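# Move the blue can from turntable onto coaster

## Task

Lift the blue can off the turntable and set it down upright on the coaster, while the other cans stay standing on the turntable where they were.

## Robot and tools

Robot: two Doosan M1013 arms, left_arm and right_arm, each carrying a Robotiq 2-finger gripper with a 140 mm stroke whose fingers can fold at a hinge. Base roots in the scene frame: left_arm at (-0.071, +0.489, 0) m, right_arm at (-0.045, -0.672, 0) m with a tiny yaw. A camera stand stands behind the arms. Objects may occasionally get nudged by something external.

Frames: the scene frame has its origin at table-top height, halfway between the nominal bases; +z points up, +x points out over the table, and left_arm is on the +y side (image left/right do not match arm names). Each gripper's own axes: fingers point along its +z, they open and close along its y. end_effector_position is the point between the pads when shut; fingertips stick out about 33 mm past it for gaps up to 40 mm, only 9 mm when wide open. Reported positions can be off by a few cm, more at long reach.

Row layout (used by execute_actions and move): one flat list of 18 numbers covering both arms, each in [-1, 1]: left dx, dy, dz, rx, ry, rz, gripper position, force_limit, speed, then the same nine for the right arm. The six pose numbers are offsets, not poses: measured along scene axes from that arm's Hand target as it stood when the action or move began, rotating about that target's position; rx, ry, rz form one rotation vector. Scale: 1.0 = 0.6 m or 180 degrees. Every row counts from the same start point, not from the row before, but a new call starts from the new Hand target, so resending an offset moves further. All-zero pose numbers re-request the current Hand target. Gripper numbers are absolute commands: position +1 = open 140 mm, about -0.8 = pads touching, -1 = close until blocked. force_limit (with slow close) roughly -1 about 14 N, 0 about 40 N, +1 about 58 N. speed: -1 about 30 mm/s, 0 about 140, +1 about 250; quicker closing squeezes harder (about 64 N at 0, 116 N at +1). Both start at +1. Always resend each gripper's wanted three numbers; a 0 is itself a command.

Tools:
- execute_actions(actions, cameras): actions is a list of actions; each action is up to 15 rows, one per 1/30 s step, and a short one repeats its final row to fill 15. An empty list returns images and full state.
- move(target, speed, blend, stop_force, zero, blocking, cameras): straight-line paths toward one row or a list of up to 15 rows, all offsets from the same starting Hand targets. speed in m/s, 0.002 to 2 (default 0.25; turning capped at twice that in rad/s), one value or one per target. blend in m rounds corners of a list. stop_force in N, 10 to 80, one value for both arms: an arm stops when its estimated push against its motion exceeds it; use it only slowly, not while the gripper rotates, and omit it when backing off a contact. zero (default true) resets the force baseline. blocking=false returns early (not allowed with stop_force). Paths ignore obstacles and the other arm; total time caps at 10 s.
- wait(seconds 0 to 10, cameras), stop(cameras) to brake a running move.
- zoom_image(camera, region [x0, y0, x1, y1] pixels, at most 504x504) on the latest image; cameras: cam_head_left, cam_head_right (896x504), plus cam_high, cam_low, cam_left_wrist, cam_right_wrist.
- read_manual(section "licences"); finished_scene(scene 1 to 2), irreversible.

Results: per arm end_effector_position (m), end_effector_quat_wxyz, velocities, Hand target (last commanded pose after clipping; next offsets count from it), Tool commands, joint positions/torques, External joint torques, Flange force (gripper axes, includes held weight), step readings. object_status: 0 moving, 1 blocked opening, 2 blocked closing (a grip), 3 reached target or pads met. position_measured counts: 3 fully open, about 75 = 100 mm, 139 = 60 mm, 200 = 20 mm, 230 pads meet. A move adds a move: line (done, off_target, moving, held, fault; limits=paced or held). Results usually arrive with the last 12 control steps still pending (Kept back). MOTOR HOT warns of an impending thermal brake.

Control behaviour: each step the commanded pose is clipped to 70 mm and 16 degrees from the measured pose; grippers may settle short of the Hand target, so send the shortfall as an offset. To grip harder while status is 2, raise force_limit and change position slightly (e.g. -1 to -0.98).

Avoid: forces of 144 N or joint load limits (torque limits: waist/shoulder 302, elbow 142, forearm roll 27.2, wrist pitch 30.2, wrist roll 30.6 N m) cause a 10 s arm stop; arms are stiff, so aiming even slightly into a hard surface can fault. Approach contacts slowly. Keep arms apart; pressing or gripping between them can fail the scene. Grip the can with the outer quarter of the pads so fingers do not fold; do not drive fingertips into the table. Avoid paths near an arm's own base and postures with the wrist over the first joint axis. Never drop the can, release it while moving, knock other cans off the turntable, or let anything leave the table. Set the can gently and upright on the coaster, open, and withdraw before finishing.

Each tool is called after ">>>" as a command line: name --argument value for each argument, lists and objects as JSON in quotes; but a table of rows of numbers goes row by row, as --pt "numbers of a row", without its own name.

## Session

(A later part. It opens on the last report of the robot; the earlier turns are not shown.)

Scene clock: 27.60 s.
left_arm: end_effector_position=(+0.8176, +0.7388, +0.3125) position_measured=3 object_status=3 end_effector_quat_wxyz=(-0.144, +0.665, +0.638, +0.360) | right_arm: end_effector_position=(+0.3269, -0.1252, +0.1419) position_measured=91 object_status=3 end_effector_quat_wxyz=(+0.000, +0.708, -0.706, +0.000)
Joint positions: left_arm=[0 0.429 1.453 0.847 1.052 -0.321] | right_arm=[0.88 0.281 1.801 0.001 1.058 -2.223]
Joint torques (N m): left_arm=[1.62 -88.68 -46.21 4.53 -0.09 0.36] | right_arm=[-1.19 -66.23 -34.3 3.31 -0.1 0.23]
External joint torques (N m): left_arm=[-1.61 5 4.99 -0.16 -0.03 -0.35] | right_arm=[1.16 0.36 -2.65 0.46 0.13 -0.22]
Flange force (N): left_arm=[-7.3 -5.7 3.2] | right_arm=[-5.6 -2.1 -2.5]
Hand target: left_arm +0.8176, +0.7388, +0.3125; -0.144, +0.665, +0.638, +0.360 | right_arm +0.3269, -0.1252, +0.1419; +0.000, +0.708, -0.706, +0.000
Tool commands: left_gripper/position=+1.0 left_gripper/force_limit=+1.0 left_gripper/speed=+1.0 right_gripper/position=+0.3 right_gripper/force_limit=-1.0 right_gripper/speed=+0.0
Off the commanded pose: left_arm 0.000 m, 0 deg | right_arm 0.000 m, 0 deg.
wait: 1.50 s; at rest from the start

>>> wait --seconds 1.12

>>> execute_actions --actions '[[[0,0,0,0,0,0,1,1,1,0,0,0,0,0,0,-1,-1,0]]]'

>>> move --target '[0,0,0,0,0,0,1,1,1,0,0.0,0.22,0,0,0,-1,-1,0]' --cameras '["all"]'

Scene clock: 29.27 s.
left_arm: end_effector_position=(+0.8176, +0.7388, +0.3125) position_measured=3 object_status=3 end_effector_quat_wxyz=(-0.144, +0.665, +0.638, +0.360) | right_arm: end_effector_position=(+0.3269, -0.1252, +0.1419) position_measured=91 object_status=3 end_effector_quat_wxyz=(+0.000, +0.708, -0.706, +0.000)
Joint positions: left_arm=[0 0.429 1.453 0.847 1.052 -0.321] | right_arm=[0.88 0.281 1.801 0.001 1.058 -2.223]
Joint torques (N m): left_arm=[1.44 -88.52 -46.31 4.55 -0.16 0.38] | right_arm=[-0.72 -66.52 -34.42 3.43 -0.08 0.15]
External joint torques (N m): left_arm=[-1.39 4.32 4.84 -0.16 0.04 -0.37] | right_arm=[0.63 0.04 -2.73 0.36 0.11 -0.15]
Flange force (N): left_arm=[-6.7 -6.2 2.8] | right_arm=[-4.9 -2.5 -2.7]
Hand target: left_arm +0.8176, +0.7388, +0.3125; -0.144, +0.665, +0.638, +0.360 | right_arm +0.3269, -0.1252, +0.1419; +0.000, +0.708, -0.706, +0.000
Tool commands: left_gripper/position=+1.0 left_gripper/force_limit=+1.0 left_gripper/speed=+1.0 right_gripper/position=+0.3 right_gripper/force_limit=-1.0 right_gripper/speed=+0.0
Off the commanded pose: left_arm 0.000 m, 0 deg | right_arm 0.000 m, 0 deg.
wait: 1.13 s; at rest from the start

Scene clock: 29.37 s.
left_arm: end_effector_position=(+0.8176, +0.7388, +0.3125) position_measured=3 object_status=3 end_effector_quat_wxyz=(-0.144, +0.665, +0.638, +0.360) | right_arm: end_effector_position=(+0.3269, -0.1252, +0.1419) position_measured=95 object_status=0 end_effector_quat_wxyz=(+0.000, +0.708, -0.706, +0.000)
Joint positions: left_arm=[0 0.429 1.453 0.847 1.052 -0.321] | right_arm=[0.88 0.281 1.801 0.001 1.058 -2.223]
Joint torques (N m): left_arm=[1.64 -88.62 -46.26 4.54 -0.14 0.39] | right_arm=[-0.96 -66.16 -34.56 3.32 -0.06 0.1]
External joint torques (N m): left_arm=[-1.51 4.63 5.15 -0.18 0.04 -0.38] | right_arm=[0.75 -0.16 -2.62 0.47 0.09 -0.1]
Flange force (N): left_arm=[-7.1 -6.5 2.9] | right_arm=[-4.7 -2.0 -2.8]
Hand target: left_arm +0.8176, +0.7388, +0.3125; -0.144, +0.665, +0.638, +0.360 | right_arm +0.3269, -0.1252, +0.1419; +0.000, +0.708, -0.706, +0.000
Off the commanded pose: left_arm 0.000 m, 0 deg | right_arm 0.000 m, 0 deg.
Kept back: 12 steps.
Step readings (end_effector_position of left_arm | right_arm):
0: (+0.8176, +0.7388, +0.3125) | (+0.3269, -0.1252, +0.1419)
1: (+0.8176, +0.7388, +0.3125) | (+0.3269, -0.1252, +0.1419)
2: (+0.8176, +0.7388, +0.3125) | (+0.3269, -0.1252, +0.1419)

Scene clock: 30.87 s.
left_arm: end_effector_position=(+0.8176, +0.7388, +0.3125) position_measured=3 object_status=3 end_effector_quat_wxyz=(-0.144, +0.665, +0.638, +0.360) | right_arm: end_effector_position=(+0.3269, -0.1253, +0.2740) position_measured=155 object_status=2 end_effector_quat_wxyz=(+0.000, +0.708, -0.706, +0.000)
Joint positions: left_arm=[0 0.429 1.453 0.847 1.052 -0.321] | right_arm=[0.88 0.198 1.651 0.001 1.291 -2.223]
Joint torques (N m): left_arm=[1.4 -88.76 -46.17 4.5 -0.1 0.37] | right_arm=[-1.08 -63.05 -38.86 3.72 -0.17 0.16]
External joint torques (N m): left_arm=[-1.43 4.89 4.89 -0.12 -0.02 -0.35] | right_arm=[1.11 1.73 -1.88 0.44 0.19 -0.16]
Flange force (N): left_arm=[-7.0 -5.6 3.3] | right_arm=[-6.1 -2.5 -2.0]
Hand target: left_arm +0.8176, +0.7388, +0.3125; -0.144, +0.665, +0.638, +0.360 | right_arm +0.3269, -0.1252, +0.2739; +0.000, +0.708, -0.706, +0.000
Off the commanded pose: left_arm 0.000 m, 0 deg | right_arm 0.000 m, 0 deg.
move: done

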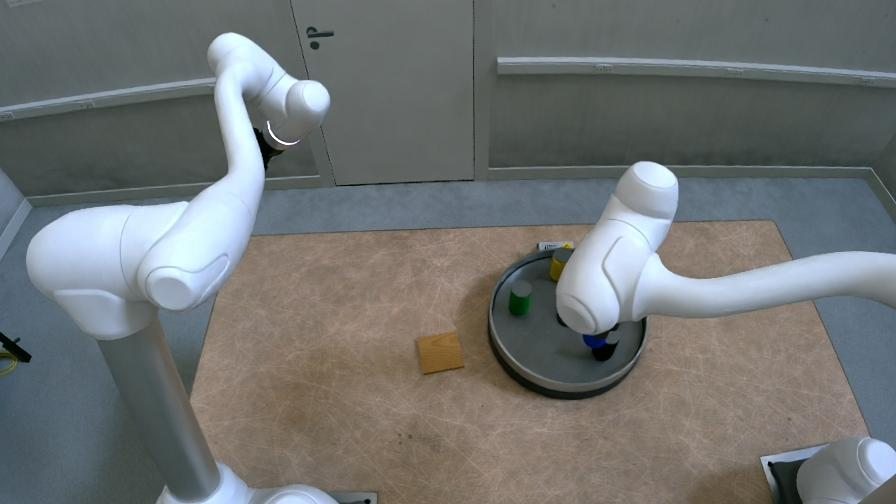

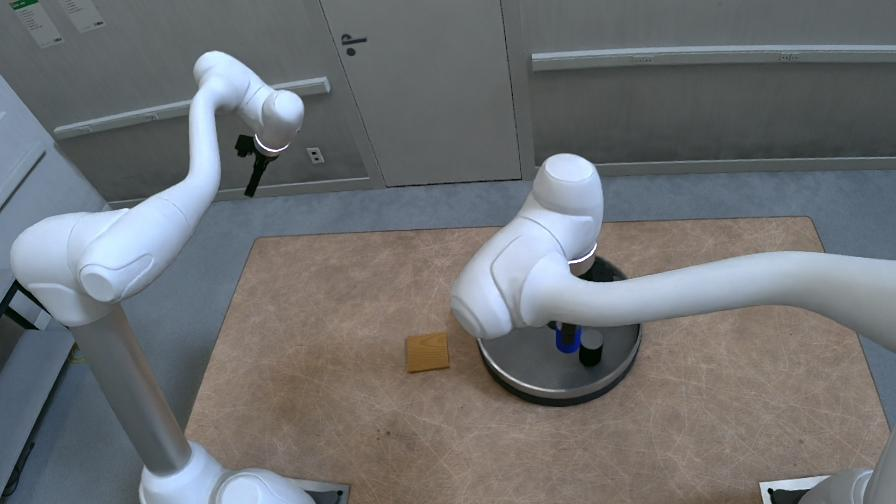

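>>> move --pt "0 0 0 0 0 0 1 1 1 0.07 0.45 -0.02 0 0 0 -1 -1 0" --pt "0 0 0 0 0 0 1 1 1 0.088 0.579 -0.18 0 0 0 -1 -1 0" --blend '[0.05,0]' --speed 0.3 --cameras '["all"]'

>>> zoom_image --camera "cam_head_left" --region '[360, 250, 520, 410]'

>>> zoom_image --camera "cam_head_right" --region '[340, 250, 500, 410]'

Scene clock: 33.57 s.
left_arm: end_effector_position=(+0.8176, +0.7388, +0.3125) position_measured=3 object_status=3 end_effector_quat_wxyz=(-0.144, +0.665, +0.638, +0.360) | right_arm: end_effector_position=(+0.3797, +0.2222, +0.1661) position_measured=155 object_status=2 end_effector_quat_wxyz=(+0.000, +0.708, -0.706, +0.000)
Joint positions: left_arm=[0 0.429 1.453 0.847 1.052 -0.321] | right_arm=[1.052 0.783 0.956 0 1.402 -2.052]
Joint torques (N m): left_arm=[1.56 -89.24 -46.23 4.47 -0.11 0.41] | right_arm=[-1.51 -113.54 -40.16 3.83 0.06 0.18]
External joint torques (N m): left_arm=[-1.34 4.83 4.76 -0.07 0 -0.4] | right_arm=[1.54 -1.36 -1.37 0.42 -0.03 -0.18]
Flange force (N): left_arm=[-6.9 -5.4 3.3] | right_arm=[-2.5 0.3 -2.1]
Hand target: left_arm +0.8176, +0.7388, +0.3125; -0.144, +0.665, +0.638, +0.360 | right_arm +0.3797, +0.2222, +0.1659; +0.000, +0.708, -0.706, +0.000
Off the commanded pose: left_arm 0.000 m, 0 deg | right_arm 0.000 m, 0 deg.
move: done

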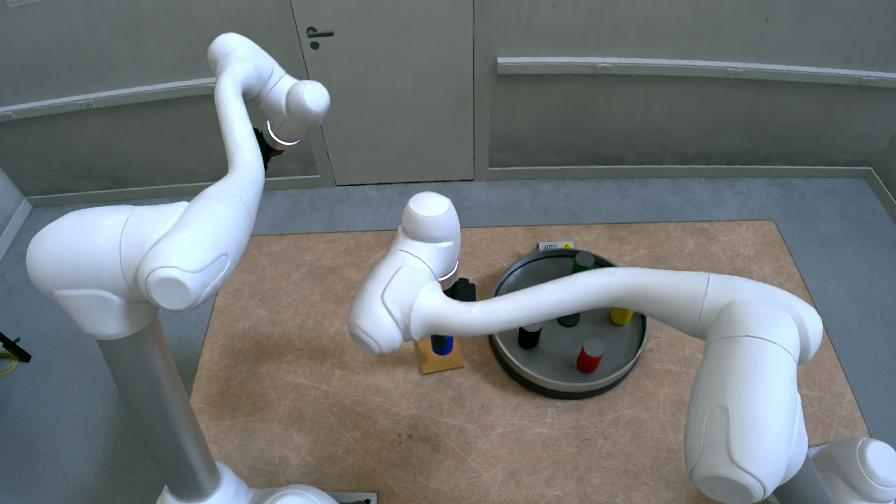

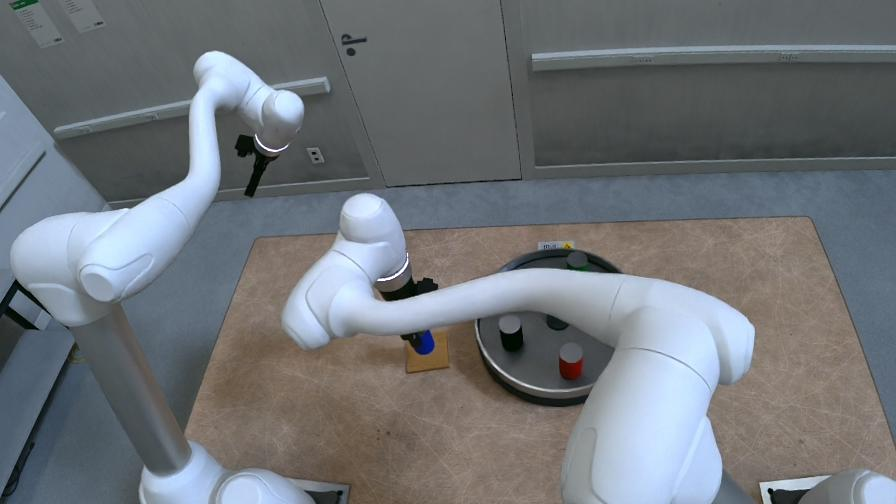

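Scaled by 3.150.

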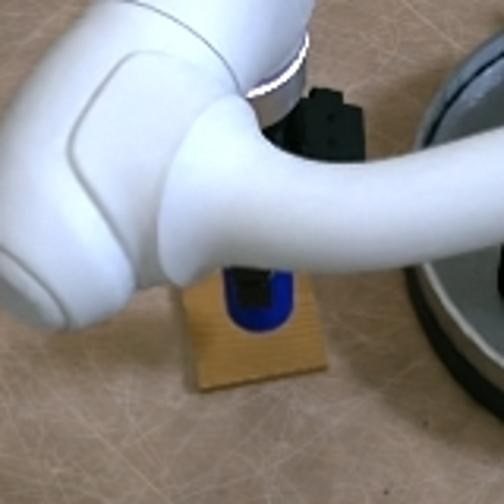

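Scaled by 3.150.

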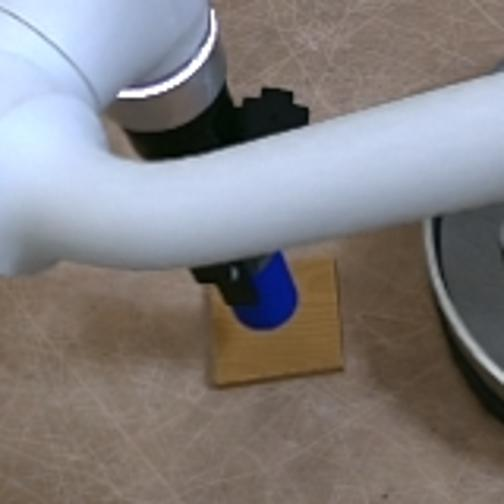

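>>> move --target '[0,0,0,0,0,0,1,1,1,0.055,0,-0.07,0,0,0,-1,-1,0]' --cameras '["all"]'

>>> zoom_image --camera "cam_head_left" --region '[360, 250, 520, 410]'

>>> zoom_image --camera "cam_head_right" --region '[340, 250, 500, 410]'

Scene clock: 35.67 s.
left_arm: end_effector_position=(+0.8176, +0.7388, +0.3125) position_measured=3 object_status=3 end_effector_quat_wxyz=(-0.144, +0.665, +0.638, +0.360) | right_arm: end_effector_position=(+0.4127, +0.2222, +0.1240) position_measured=155 object_status=2 end_effector_quat_wxyz=(+0.000, +0.708, -0.706, +0.000)
Joint positions: left_arm=[0 0.429 1.453 0.847 1.052 -0.321] | right_arm=[1.022 0.827 0.953 0 1.361 -2.081]
Joint torques (N m): left_arm=[1.45 -88.73 -46.29 4.5 -0.15 0.4] | right_arm=[-0.71 -117.47 -39.8 3.79 0.01 0.13]
External joint torques (N m): left_arm=[-1.4 4.66 4.94 -0.11 0.03 -0.39] | right_arm=[0.55 -0.8 -1.64 0.44 0.02 -0.13]
Flange force (N): left_arm=[-7.0 -6.0 3.1] | right_arm=[-4.0 -1.6 -2.1]
Hand target: left_arm +0.8176, +0.7388, +0.3125; -0.144, +0.665, +0.638, +0.360 | right_arm +0.4127, +0.2222, +0.1239; +0.000, +0.708, -0.706, +0.000
Off the commanded pose: left_arm 0.000 m, 0 deg | right_arm 0.000 m, 0 deg.
move: done

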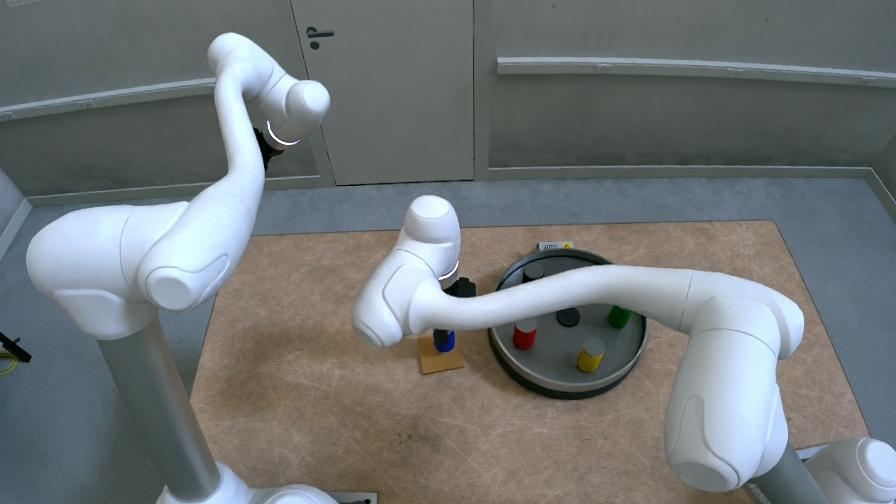

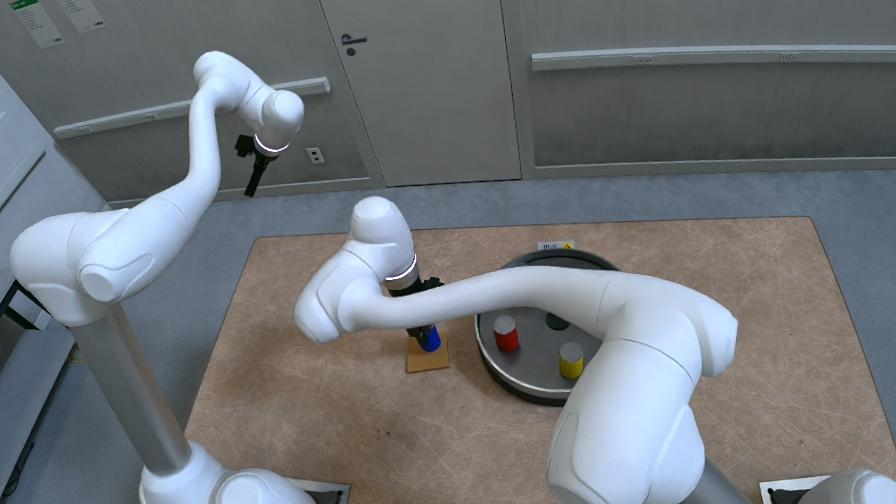

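Scaled by 3.150.

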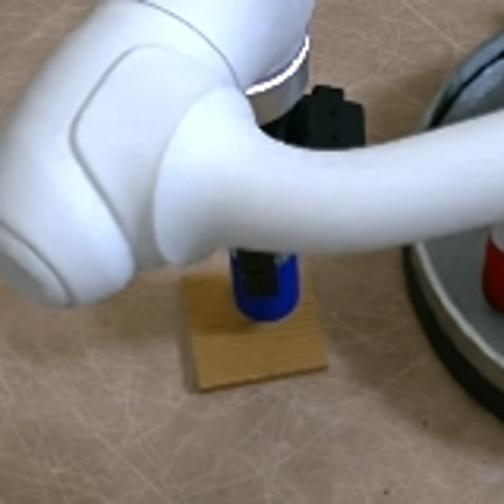

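Scaled by 3.150.

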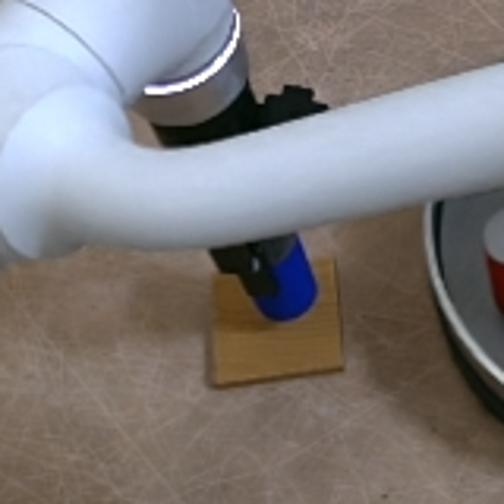

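>>> move --target '[0,0,0,0,0,0,1,1,1,-0.013,0.016,0,0,0,0,-1,-1,0]'

>>> move --target '[0,0,0,0,0,0,1,1,1,0,0,-0.08,0,0,0,-1,-1,0]' --speed 0.02 --stop_force 10 --cameras '["all"]'

>>> zoom_image --camera "cam_head_left" --region '[360, 250, 520, 410]'

>>> zoom_image --camera "cam_head_right" --region '[340, 250, 500, 410]'

Scene clock: 37.30 s.
left_arm: end_effector_position=(+0.8176, +0.7388, +0.3125) position_measured=3 object_status=3 end_effector_quat_wxyz=(-0.144, +0.665, +0.638, +0.360) | right_arm: end_effector_position=(+0.4049, +0.2318, +0.1239) position_measured=155 object_status=2 end_effector_quat_wxyz=(+0.000, +0.708, -0.706, +0.000)
Joint positions: left_arm=[0 0.429 1.453 0.847 1.052 -0.321] | right_arm=[1.034 0.837 0.934 0.001 1.369 -2.069]
Joint torques (N m): left_arm=[1.65 -88.72 -46.32 4.53 -0.09 0.38] | right_arm=[-0.99 -118.96 -39.94 3.78 -0.09 0.11]
External joint torques (N m): left_arm=[-1.64 5.1 5.21 -0.17 -0.03 -0.36] | right_arm=[1.12 -0.95 -1.86 0.5 0.12 -0.11]
Flange force (N): left_arm=[-7.5 -6.1 3.3] | right_arm=[-5.0 -1.4 -2.6]
Hand target: left_arm +0.8176, +0.7388, +0.3125; -0.144, +0.665, +0.638, +0.360 | right_arm +0.4049, +0.2318, +0.1239; +0.000, +0.708, -0.706, +0.000
Off the commanded pose: left_arm 0.000 m, 0 deg | right_arm 0.000 m, 0 deg.
move: done

Scene clock: 39.00 s.
left_arm: end_effector_position=(+0.8176, +0.7388, +0.3125) position_measured=3 object_status=3 end_effector_quat_wxyz=(-0.144, +0.665, +0.638, +0.360) | right_arm: end_effector_position=(+0.4049, +0.2319, +0.1015) position_measured=155 object_status=2 end_effector_quat_wxyz=(+0.000, +0.708, -0.706, +0.000)
Joint positions: left_arm=[0 0.429 1.453 0.847 1.052 -0.321] | right_arm=[1.034 0.846 0.958 0.001 1.336 -2.069]
Joint torques (N m): left_arm=[1.83 -88.83 -46.24 4.6 -0.08 0.44] | right_arm=[-1.25 -95.09 -27.44 3.85 -1.17 0.16]
External joint torques (N m): left_arm=[-1.77 4.44 4.72 -0.19 -0.04 -0.43] | right_arm=[0.98 -24.82 -13.9 0.37 1.2 -0.16]
Flange force (N): left_arm=[-7.1 -5.8 2.6] | right_arm=[-3.8 -1.0 -26.9]
Hand target: left_arm +0.8176, +0.7388, +0.3125; -0.144, +0.665, +0.638, +0.360 | right_arm +0.4049, +0.2319, +0.1015; +0.000, +0.708, -0.706, +0.000 (not the last commanded pose)
Off the commanded pose: left_arm 0.000 m, 0 deg | right_arm 0.026 m, 0 deg.
move: contact (right_arm)

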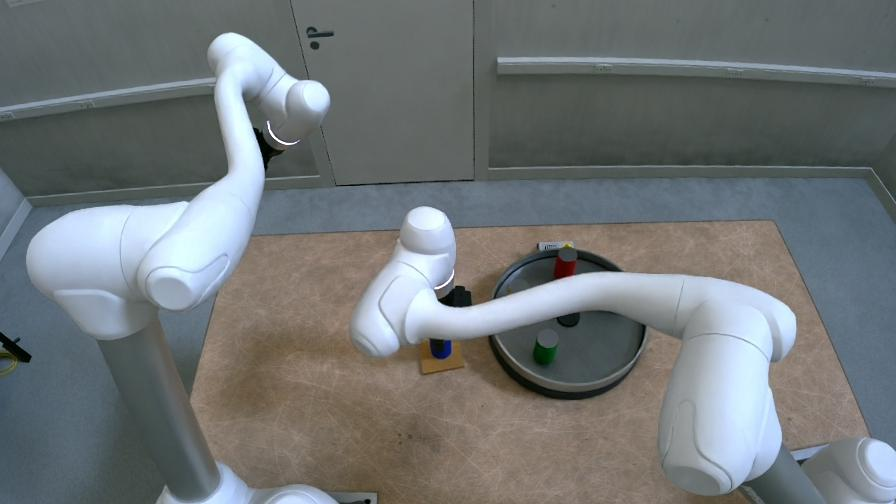

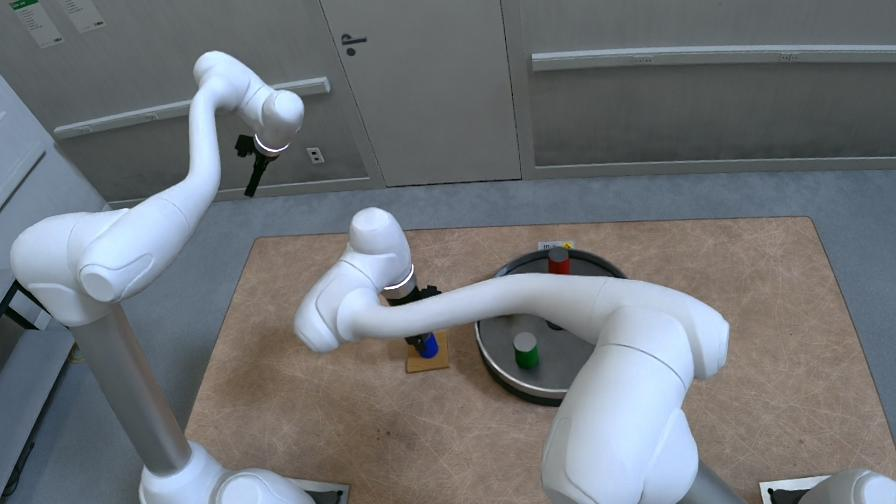

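Scaled by 3.150.

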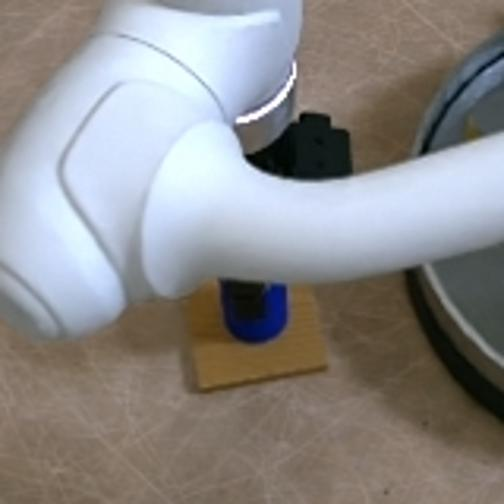

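Scaled by 3.150.

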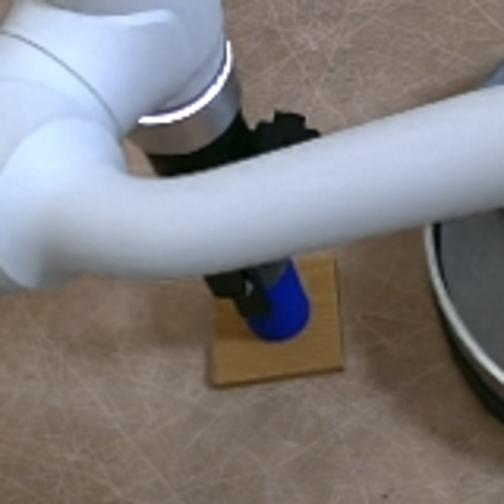

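>>> execute_actions --actions '[[[0,0,0,0,0,0,1,1,1,0,0,0.0015,0,0,0,-1,-1,0]],[[0,0,0,0,0,0,1,1,1,0,0,0,0,0,0,0.3,-1,-0.7]],[[0,0,0,0,0,0,1,1,1,0,0,0,0,0,0,0.3,-1,-0.7]],[[0,0,0,0,0,0,1,1,1,0,0,0,0,0,0,0.3,-1,-0.7]]]'

>>> move --target '[0,0,0,0,0,0,1,1,1,0,0,0.22,0,0,0,0.3,-1,-0.7]' --speed 0.2 --cameras '["all"]'

>>> zoom_image --camera "cam_head_right" --region '[340, 250, 500, 410]'

Scene clock: 41.17 s.
left_arm: end_effector_position=(+0.8176, +0.7388, +0.3125) position_measured=3 object_status=3 end_effector_quat_wxyz=(-0.144, +0.665, +0.638, +0.360) | right_arm: end_effector_position=(+0.4049, +0.2319, +0.1025) position_measured=91 object_status=3 end_effector_quat_wxyz=(+0.000, +0.708, -0.706, +0.000)
Joint positions: left_arm=[0 0.429 1.453 0.847 1.052 -0.321] | right_arm=[1.034 0.846 0.957 0.001 1.338 -2.069]
Joint torques (N m): left_arm=[1.17 -88.62 -46.22 4.55 -0.1 0.47] | right_arm=[-1.13 -117.75 -38.48 3.83 -0.1 0.23]
External joint torques (N m): left_arm=[-1.19 4.75 4.85 -0.16 -0.02 -0.46] | right_arm=[0.92 -2.51 -3.02 0.41 0.13 -0.23]
External joint torques at the end of the 1st action: left_arm=[-1.52 5.1 4.89 -0.17 0 -0.44] | right_arm=[0.52 -1.25 -2.03 0.52 0.07 -0.16]
External joint torques at the end of the 2nd action: left_arm=[-1.55 4.18 4.8 -0.12 0.03 -0.4] | right_arm=[1.37 -2.25 -2.46 0.37 0.16 -0.13]
External joint torques at the end of the 3rd action: left_arm=[-1.82 4.58 4.72 -0.15 0.02 -0.4] | right_arm=[1.59 -2.84 -2.76 0.41 0.09 -0.18]
Flange force (N): left_arm=[-6.8 -5.8 3.4] | right_arm=[-5.8 -2.1 -4.3]
Flange force at the end of the 1st action (N): left_arm=[-7.3 -5.4 3.4] | right_arm=[-4.6 -1.9 -2.7]
Flange force at the end of the 2nd action (N): left_arm=[-6.9 -6.3 2.5] | right_arm=[-4.8 -1.0 -3.7]
Flange force at the end of the 3rd action (N): left_arm=[-7.2 -5.5 2.6] | right_arm=[-4.7 -0.8 -4.2]
Hand target: left_arm +0.8176, +0.7388, +0.3125; -0.144, +0.665, +0.638, +0.360 | right_arm +0.4049, +0.2319, +0.1024; +0.000, +0.708, -0.706, +0.000
Off the commanded pose: left_arm 0.000 m, 0 deg | right_arm 0.000 m, 0 deg.
Kept back: 12 steps.
Step readings (end_effector_position of left_arm | right_arm; steps 1 to 15: 1st action; 16 to 30: 2nd action; 31 to 45: 3rd action; 46 to 48: 4th action):
0: (+0.8176, +0.7388, +0.3125) | (+0.4049, +0.2319, +0.1015)
1: (+0.8176, +0.7388, +0.3125) | (+0.4049, +0.2319, +0.1015)
2: (+0.8176, +0.7388, +0.3125) | (+0.4049, +0.2318, +0.1016)
4: (+0.8176, +0.7388, +0.3125) | (+0.4049, +0.2318, +0.1019)
8: (+0.8176, +0.7388, +0.3125) | (+0.4049, +0.2318, +0.1021)
15: (+0.8176, +0.7388, +0.3125) | (+0.4049, +0.2318, +0.1024)
16: (+0.8176, +0.7388, +0.3125) | (+0.4049, +0.2318, +0.1024)
17: (+0.8176, +0.7388, +0.3125) | (+0.4049, +0.2319, +0.1024)
19: (+0.8176, +0.7388, +0.3125) | (+0.4049, +0.2319, +0.1024)
23: (+0.8176, +0.7388, +0.3125) | (+0.4049, +0.2319, +0.1025)
30: (+0.8176, +0.7388, +0.3125) | (+0.4049, +0.2319, +0.1025)
31: (+0.8176, +0.7388, +0.3125) | (+0.4049, +0.2319, +0.1025)
32: (+0.8176, +0.7388, +0.3125) | (+0.4049, +0.2319, +0.1025)
34: (+0.8176, +0.7388, +0.3125) | (+0.4049, +0.2319, +0.1025)
38: (+0.8176, +0.7388, +0.3125) | (+0.4049, +0.2319, +0.1025)
45: (+0.8176, +0.7388, +0.3125) | (+0.4049, +0.2319, +0.1025)
46: (+0.8176, +0.7388, +0.3125) | (+0.4049, +0.2319, +0.1025)
47: (+0.8176, +0.7388, +0.3125) | (+0.4049, +0.2319, +0.1025)

Scene clock: 42.80 s.
left_arm: end_effector_position=(+0.8176, +0.7388, +0.3125) position_measured=3 object_status=3 end_effector_quat_wxyz=(-0.144, +0.665, +0.638, +0.360) | right_arm: end_effector_position=(+0.4049, +0.2318, +0.2346) position_measured=91 object_status=3 end_effector_quat_wxyz=(-0.001, +0.708, -0.706, +0.000)
Joint positions: left_arm=[0 0.429 1.453 0.847 1.052 -0.321] | right_arm=[1.034 0.81 0.783 0.001 1.547 -2.069]
Joint torques (N m): left_arm=[1.07 -88.67 -46.09 4.53 -0.16 0.36] | right_arm=[-1.18 -114.89 -40.02 3.91 -0.01 0.17]
External joint torques (N m): left_arm=[-1.14 5.39 4.96 -0.16 0.04 -0.35] | right_arm=[1.05 -3.71 -2.5 0.43 0.04 -0.17]
Flange force (N): left_arm=[-6.9 -5.1 3.9] | right_arm=[-2.1 -0.1 -4.5]
Hand target: left_arm +0.8176, +0.7388, +0.3125; -0.144, +0.665, +0.638, +0.360 | right_arm +0.4049, +0.2319, +0.2344; +0.000, +0.708, -0.706, +0.000
Off the commanded pose: left_arm 0.000 m, 0 deg | right_arm 0.000 m, 0 deg.
move: done

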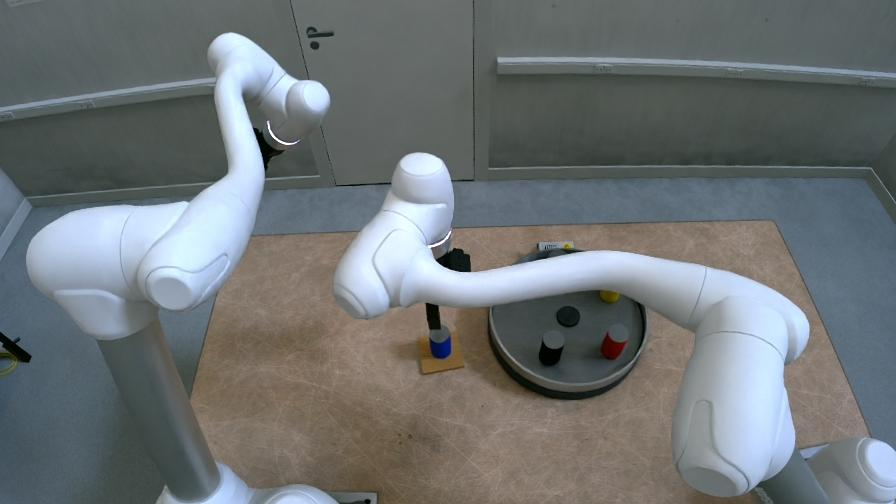

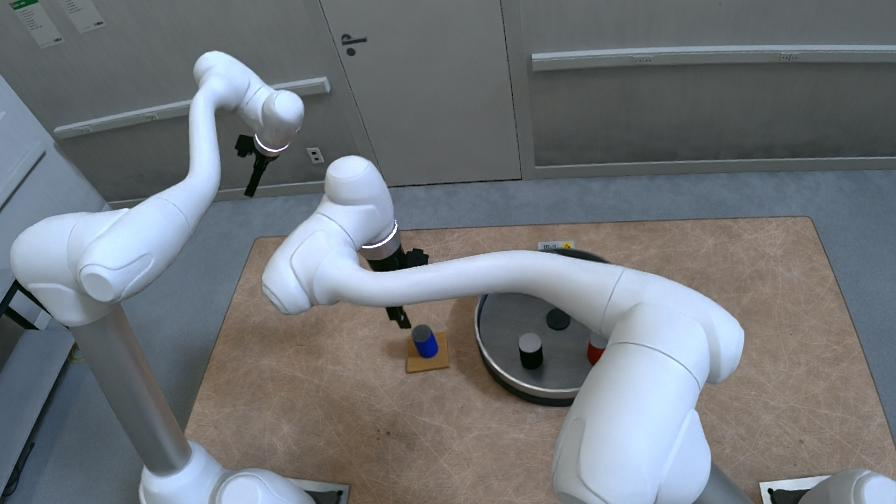

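Scaled by 3.150.

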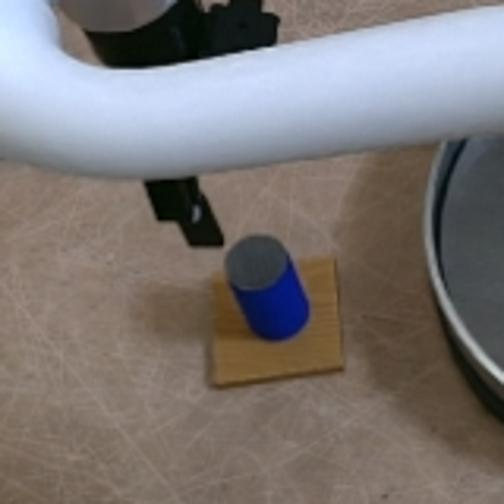

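Standing, centred.

>>> finished_scene --scene 1

The scene is finished: the task was done.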